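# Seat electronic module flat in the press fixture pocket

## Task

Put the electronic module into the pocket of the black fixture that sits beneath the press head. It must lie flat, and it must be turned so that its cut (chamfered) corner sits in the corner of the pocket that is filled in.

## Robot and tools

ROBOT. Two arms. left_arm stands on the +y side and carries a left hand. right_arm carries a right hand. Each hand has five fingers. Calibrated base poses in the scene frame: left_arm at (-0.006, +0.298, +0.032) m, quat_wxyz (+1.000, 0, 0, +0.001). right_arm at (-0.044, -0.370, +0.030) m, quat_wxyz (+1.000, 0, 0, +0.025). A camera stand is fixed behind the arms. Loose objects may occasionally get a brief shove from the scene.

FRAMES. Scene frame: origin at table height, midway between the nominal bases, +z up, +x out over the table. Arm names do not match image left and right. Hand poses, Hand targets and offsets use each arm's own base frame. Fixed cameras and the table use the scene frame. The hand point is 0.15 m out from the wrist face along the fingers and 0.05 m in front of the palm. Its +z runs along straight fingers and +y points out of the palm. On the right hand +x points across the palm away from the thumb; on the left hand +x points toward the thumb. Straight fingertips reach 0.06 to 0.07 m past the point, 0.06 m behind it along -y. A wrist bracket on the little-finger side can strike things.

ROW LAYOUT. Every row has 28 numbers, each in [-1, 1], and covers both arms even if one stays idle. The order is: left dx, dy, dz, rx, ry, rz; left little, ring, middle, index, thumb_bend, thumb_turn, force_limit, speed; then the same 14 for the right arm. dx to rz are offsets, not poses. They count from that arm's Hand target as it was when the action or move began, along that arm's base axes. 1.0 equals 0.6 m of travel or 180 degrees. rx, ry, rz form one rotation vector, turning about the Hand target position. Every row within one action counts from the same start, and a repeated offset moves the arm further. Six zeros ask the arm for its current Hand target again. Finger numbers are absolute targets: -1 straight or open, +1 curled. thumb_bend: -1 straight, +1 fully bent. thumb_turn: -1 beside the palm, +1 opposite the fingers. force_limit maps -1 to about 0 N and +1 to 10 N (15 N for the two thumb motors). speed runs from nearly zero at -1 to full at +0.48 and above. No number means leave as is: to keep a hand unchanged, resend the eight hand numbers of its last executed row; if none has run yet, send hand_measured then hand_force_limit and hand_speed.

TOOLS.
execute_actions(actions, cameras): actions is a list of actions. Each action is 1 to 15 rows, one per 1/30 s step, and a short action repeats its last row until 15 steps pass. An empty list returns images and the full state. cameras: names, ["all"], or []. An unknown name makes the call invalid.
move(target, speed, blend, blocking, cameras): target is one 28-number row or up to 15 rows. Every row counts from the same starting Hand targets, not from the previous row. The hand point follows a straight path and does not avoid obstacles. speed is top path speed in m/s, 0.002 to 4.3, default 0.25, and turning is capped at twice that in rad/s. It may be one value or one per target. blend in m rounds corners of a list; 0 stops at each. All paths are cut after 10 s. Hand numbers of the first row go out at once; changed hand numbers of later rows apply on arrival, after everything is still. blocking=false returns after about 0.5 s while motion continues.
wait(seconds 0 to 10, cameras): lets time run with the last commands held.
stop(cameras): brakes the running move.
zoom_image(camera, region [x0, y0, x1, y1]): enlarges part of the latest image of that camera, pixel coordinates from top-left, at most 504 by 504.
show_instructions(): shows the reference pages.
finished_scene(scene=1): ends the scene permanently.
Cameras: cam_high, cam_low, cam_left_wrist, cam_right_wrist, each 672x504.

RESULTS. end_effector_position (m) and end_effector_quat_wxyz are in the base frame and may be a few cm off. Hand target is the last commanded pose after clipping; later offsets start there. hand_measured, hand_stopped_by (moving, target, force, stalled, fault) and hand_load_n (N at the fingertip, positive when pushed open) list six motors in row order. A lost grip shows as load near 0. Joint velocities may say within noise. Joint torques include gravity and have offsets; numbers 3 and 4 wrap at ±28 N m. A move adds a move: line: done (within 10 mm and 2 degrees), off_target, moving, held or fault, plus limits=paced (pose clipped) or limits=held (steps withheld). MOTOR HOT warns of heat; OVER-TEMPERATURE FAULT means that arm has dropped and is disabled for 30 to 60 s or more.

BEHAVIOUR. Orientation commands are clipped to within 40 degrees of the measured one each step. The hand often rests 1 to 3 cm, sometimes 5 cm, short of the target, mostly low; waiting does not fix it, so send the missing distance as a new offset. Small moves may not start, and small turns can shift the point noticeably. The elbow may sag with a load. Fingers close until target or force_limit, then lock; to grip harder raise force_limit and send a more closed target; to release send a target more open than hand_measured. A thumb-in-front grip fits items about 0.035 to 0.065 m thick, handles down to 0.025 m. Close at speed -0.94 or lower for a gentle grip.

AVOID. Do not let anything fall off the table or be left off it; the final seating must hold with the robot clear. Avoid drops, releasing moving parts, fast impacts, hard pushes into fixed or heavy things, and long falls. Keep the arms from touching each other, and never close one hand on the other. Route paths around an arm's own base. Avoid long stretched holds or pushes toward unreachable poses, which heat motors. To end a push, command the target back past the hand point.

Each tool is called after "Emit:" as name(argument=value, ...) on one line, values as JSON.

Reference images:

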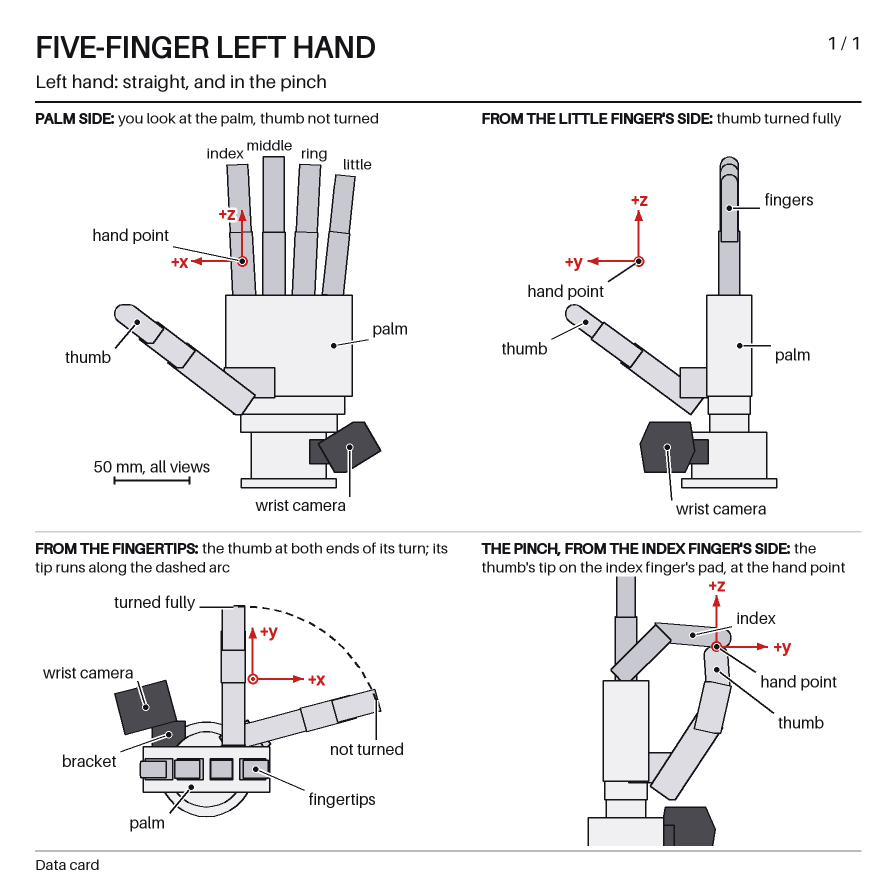

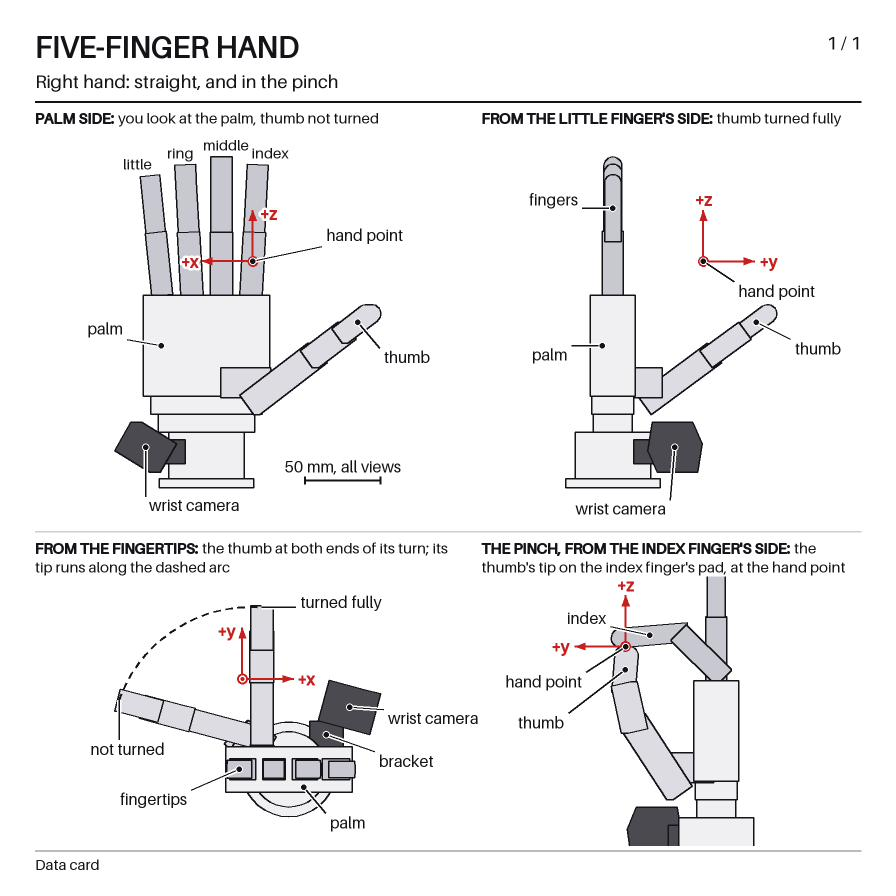

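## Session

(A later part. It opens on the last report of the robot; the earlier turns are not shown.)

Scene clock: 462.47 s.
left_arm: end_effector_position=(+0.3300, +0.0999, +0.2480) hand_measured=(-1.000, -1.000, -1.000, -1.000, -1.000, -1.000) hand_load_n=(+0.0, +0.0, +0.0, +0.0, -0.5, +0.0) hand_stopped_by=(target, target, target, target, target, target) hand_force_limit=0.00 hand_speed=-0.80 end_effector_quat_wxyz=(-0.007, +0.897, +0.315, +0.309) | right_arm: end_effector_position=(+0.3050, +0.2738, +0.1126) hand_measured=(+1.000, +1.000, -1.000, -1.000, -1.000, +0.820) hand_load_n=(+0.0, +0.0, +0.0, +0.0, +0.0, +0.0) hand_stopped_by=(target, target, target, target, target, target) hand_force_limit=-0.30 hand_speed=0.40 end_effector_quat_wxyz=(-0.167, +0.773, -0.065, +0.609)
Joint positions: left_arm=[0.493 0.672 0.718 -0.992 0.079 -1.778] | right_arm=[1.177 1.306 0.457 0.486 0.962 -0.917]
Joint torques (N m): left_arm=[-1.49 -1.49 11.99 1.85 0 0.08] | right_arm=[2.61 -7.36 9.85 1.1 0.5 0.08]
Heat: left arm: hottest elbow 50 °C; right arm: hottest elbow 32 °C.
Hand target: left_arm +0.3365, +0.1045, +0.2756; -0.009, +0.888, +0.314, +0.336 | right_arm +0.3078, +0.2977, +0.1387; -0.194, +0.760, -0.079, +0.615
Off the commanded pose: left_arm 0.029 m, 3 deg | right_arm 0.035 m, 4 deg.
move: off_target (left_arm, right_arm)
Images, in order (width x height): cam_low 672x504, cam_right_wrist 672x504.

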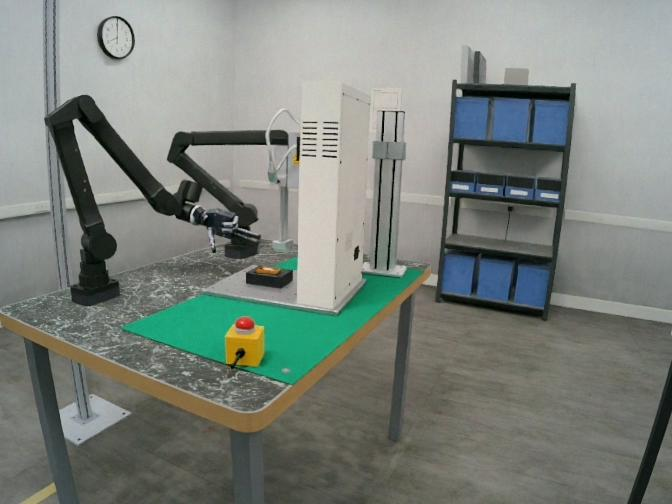

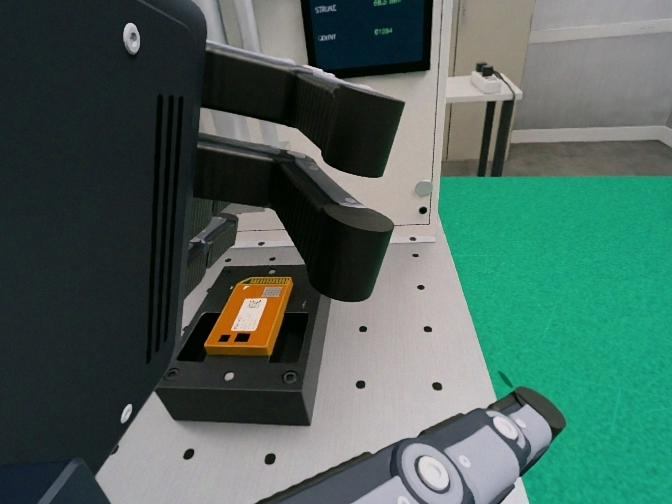

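Emit:
zoom_image(camera="cam_right_wrist", region=[262, 325, 287, 363])

Emit:
zoom_image(camera="cam_right_wrist", region=[195, 335, 220, 365])

Scaled by 13.263 from the camera's 672x504 image, which has a finer 960x720 frame.

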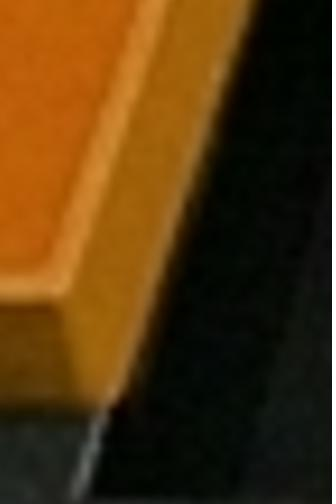

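Scaled by 16.800 from the camera's 672x504 image, which has a finer 960x720 frame.

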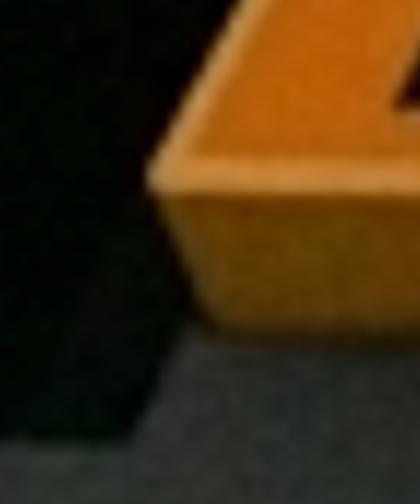

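Emit:
zoom_image(camera="cam_low", region=[255, 260, 285, 282])

Emit:
zoom_image(camera="cam_low", region=[242, 255, 296, 295])

Scaled by 16.800 from the camera's 672x504 image, which has a finer 960x720 frame.

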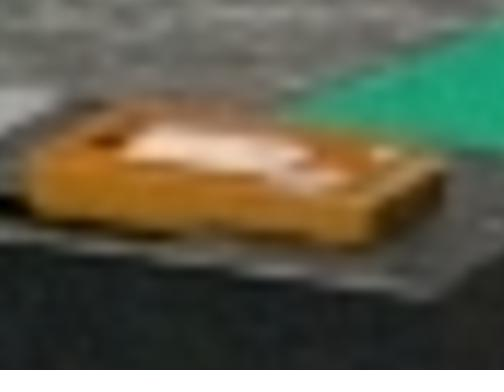

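Scaled by 9.333 from the camera's 672x504 image, which has a finer 960x720 frame.

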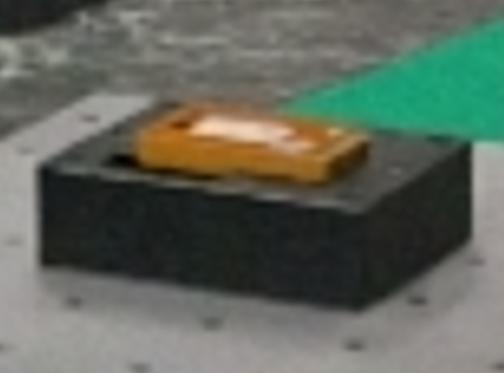

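Emit:
move(target=[[0,0,0,0,0,0,-1,-1,-1,-1,-1,-1,0,-0.8,0.02,0.0,-0.12,0,0,0,1,1,-1,-1,-1,0.82,-0.3,0.4],[0,0,0,0,0,0,-1,-1,-1,-1,-1,-1,0,-0.8,0.105,0.01,-0.142,0,0,0,1,1,-1,-1,-1,0.82,-0.3,0.4],[0,0,0,0,0,0,-1,-1,-1,-1,-1,-1,0,-0.8,0.105,0.005,-0.165,0,0,0,1,1,-1,-1,-1,0.82,-0.3,0.4],[0,0,0,0,0,0,-1,-1,-1,-1,-1,-1,0,-0.8,0.09,0.0,-0.22,0,0,0,1,1,-1,-1,-1,0.82,-0.3,0.4]], speed=[0.12,0.12,0.05,0.05], cameras=["cam_low","cam_right_wrist"])

Emit:
zoom_image(camera="cam_right_wrist", region=[185, 200, 305, 350])

Emit:
zoom_image(camera="cam_low", region=[235, 235, 310, 300])

Scene clock: 469.57 s.
left_arm: end_effector_position=(+0.3300, +0.0999, +0.2480) hand_measured=(-1.000, -1.000, -1.000, -1.000, -1.000, -1.000) hand_load_n=(+0.0, +0.0, +0.0, +0.0, +0.0, +0.0) hand_stopped_by=(target, target, target, target, target, target) hand_force_limit=0.00 hand_speed=-0.80 end_effector_quat_wxyz=(-0.007, +0.897, +0.315, +0.309) | right_arm: end_effector_position=(+0.3616, +0.2956, +0.0256) hand_measured=(+1.000, +1.000, -1.000, -1.000, -1.000, +0.820) hand_load_n=(+0.0, +0.0, +0.0, +0.0, +0.0, +0.0) hand_stopped_by=(target, target, target, target, target, target) hand_force_limit=-0.30 hand_speed=0.40 end_effector_quat_wxyz=(-0.209, +0.749, -0.095, +0.622)
Joint positions: left_arm=[0.493 0.672 0.718 -0.992 0.079 -1.778] | right_arm=[1.049 1.773 0.49 1.073 0.839 -0.963]
Joint torques (N m): left_arm=[-1.49 -1.49 11.99 1.84 0 0.08] | right_arm=[2.02 -6.01 4.21 1.32 0.02 -0.11]
Heat: left arm: hottest elbow 50 °C; right arm: hottest elbow 32 °C.
Hand target: left_arm +0.3365, +0.1045, +0.2756; -0.009, +0.888, +0.314, +0.336 | right_arm +0.3618, +0.2977, +0.0067; -0.194, +0.760, -0.079, +0.615
Off the commanded pose: left_arm 0.029 m, 3 deg | right_arm 0.019 m, 3 deg.
move: off_target (left_arm, right_arm)
Images, in order (width x height): cam_low 672x504, cam_right_wrist 672x504.

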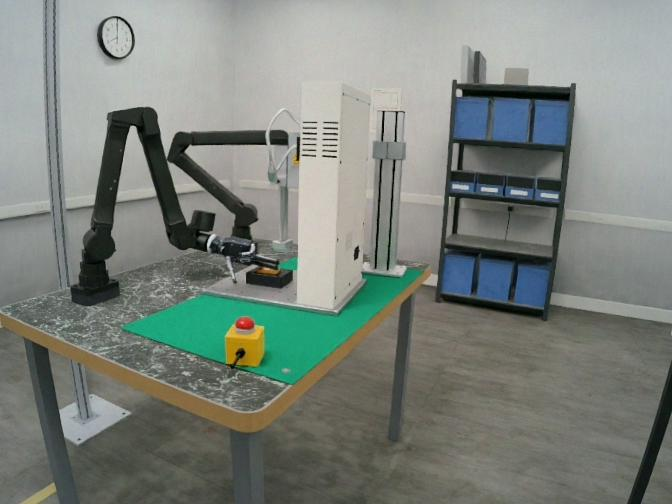

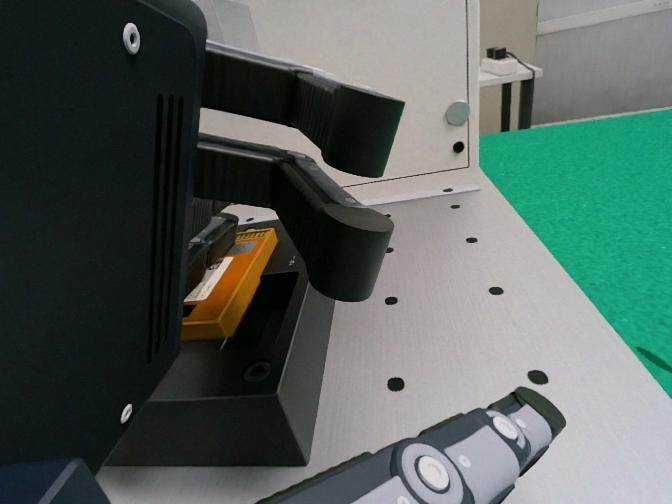

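Scaled by 3.360 from the camera's 672x504 image, which has a finer 960x720 frame.

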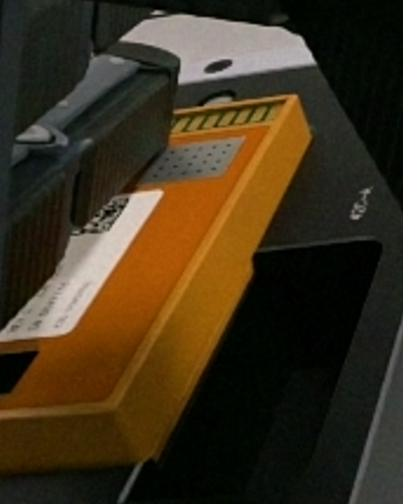

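Scaled by 6.720 from the camera's 672x504 image, which has a finer 960x720 frame.

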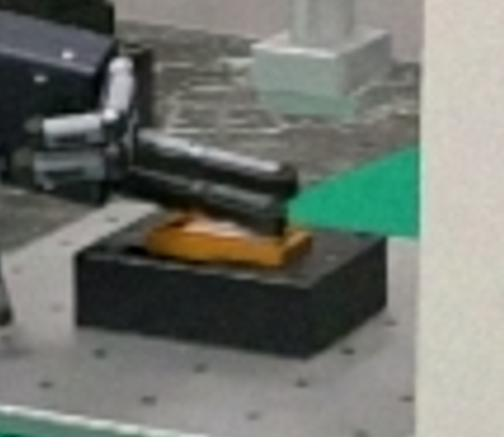

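Emit:
zoom_image(camera="cam_right_wrist", region=[215, 260, 285, 350])

Emit:
zoom_image(camera="cam_right_wrist", region=[220, 325, 245, 350])

Emit:
zoom_image(camera="cam_right_wrist", region=[245, 225, 285, 290])

Scaled by 5.600 from the camera's 672x504 image, which has a finer 960x720 frame.

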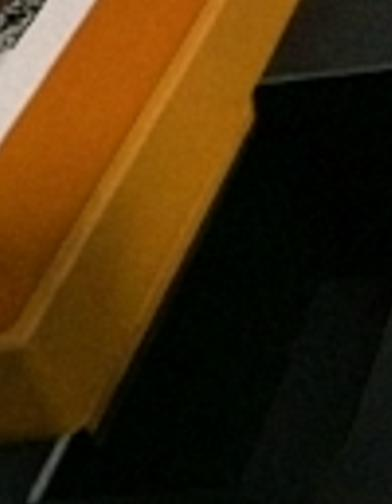

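Scaled by 20.160 from the camera's 672x504 image, which has a finer 960x720 frame.

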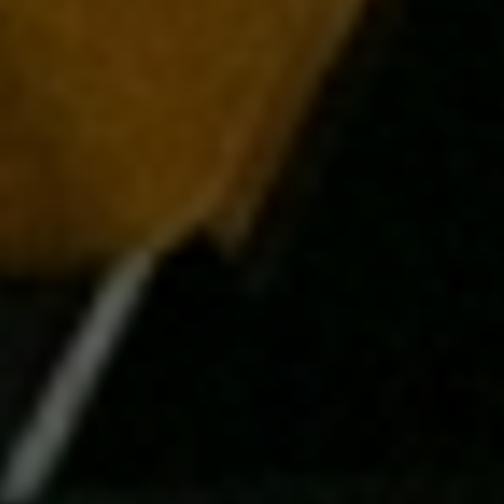

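Scaled by 7.754 from the camera's 672x504 image, which has a finer 960x720 frame.

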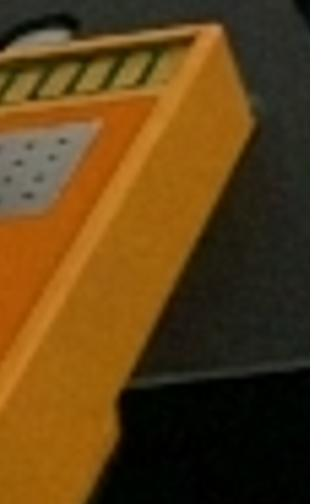

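Emit:
move(target=[[0,0,0,0,0,0,-1,-1,-1,-1,-1,-1,0,-0.8,-0.01,0.0,0.07,0,0,0,1,1,-1,-1,-1,0.82,-0.3,0.4],[0,0,0,0,0,0,-1,-1,-1,-1,-1,-1,0,-0.8,-0.12,-0.02,0.14,0,0,0,1,1,-1,-1,-1,0.82,-0.3,0.4],[0,0,0,0,0,0,-1,-1,-1,-1,-1,-1,0,-0.8,-0.12,-0.02,0.24,0,0,0,1,1,-1,-1,-1,0.82,-0.3,0.4]], speed=[0.08,0.15,0.15], cameras=["cam_low","cam_right_wrist"])

Emit:
zoom_image(camera="cam_right_wrist", region=[150, 260, 350, 410])

Scene clock: 473.73 s.
left_arm: end_effector_position=(+0.3300, +0.0999, +0.2480) hand_measured=(-1.000, -1.000, -1.000, -1.000, -1.000, -1.000) hand_load_n=(+0.0, +0.0, +0.0, +0.0, +0.0, +0.0) hand_stopped_by=(target, target, target, target, target, target) hand_force_limit=0.00 hand_speed=-0.80 end_effector_quat_wxyz=(-0.007, +0.897, +0.315, +0.309) | right_arm: end_effector_position=(+0.2848, +0.2635, +0.1217) hand_measured=(+1.000, +1.000, -1.000, -1.000, -1.000, +0.820) hand_load_n=(+0.0, +0.0, +0.0, +0.0, +0.0, +0.0) hand_stopped_by=(target, target, target, target, target, target) hand_force_limit=-0.30 hand_speed=0.40 end_effector_quat_wxyz=(-0.166, +0.774, -0.059, +0.608)
Joint positions: left_arm=[0.493 0.672 0.718 -0.992 0.079 -1.778] | right_arm=[1.226 1.219 0.428 0.402 1 -0.896]
Joint torques (N m): left_arm=[-1.55 -1.49 11.99 1.85 0 0.08] | right_arm=[2.43 -6.48 10.44 1.16 0.47 0.06]
Heat: left arm: hottest elbow 50 °C; right arm: hottest elbow 31 °C.
Hand target: left_arm +0.3365, +0.1045, +0.2756; -0.009, +0.888, +0.314, +0.336 | right_arm +0.2898, +0.2857, +0.1507; -0.194, +0.760, -0.079, +0.615
Off the commanded pose: left_arm 0.029 m, 3 deg | right_arm 0.037 m, 4 deg.
move: off_target (left_arm, right_arm)
Images, in order (width x height): cam_low 672x504, cam_right_wrist 672x504.

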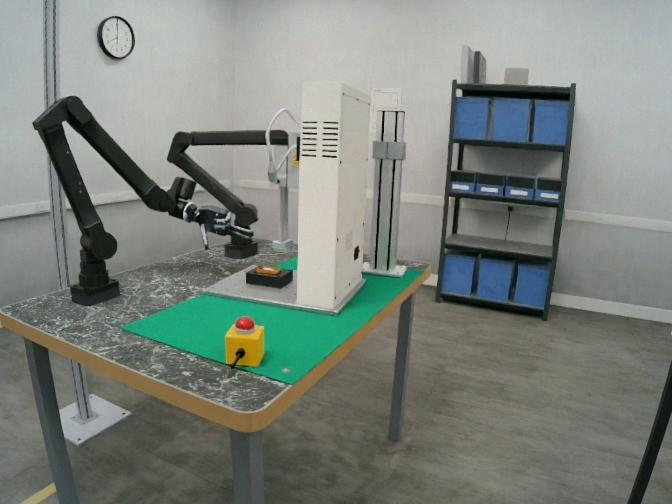

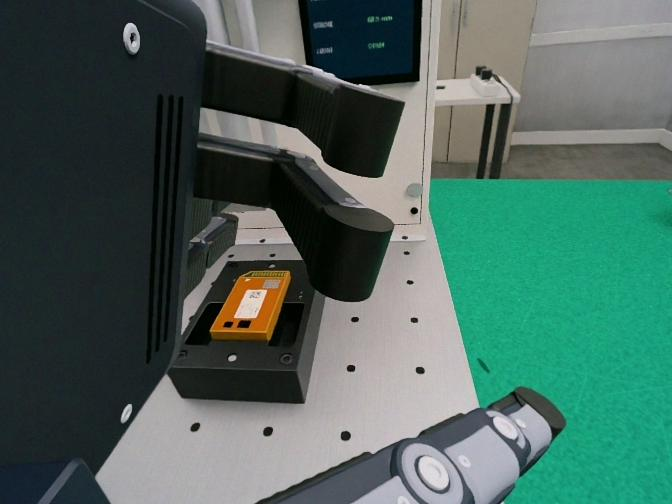

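Scaled by 2.520 from the camera's 672x504 image, which has a finer 960x720 frame.

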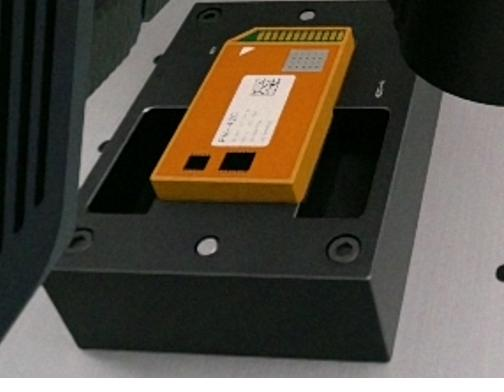

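Emit:
finished_scene()

The scene is finished: the task was done.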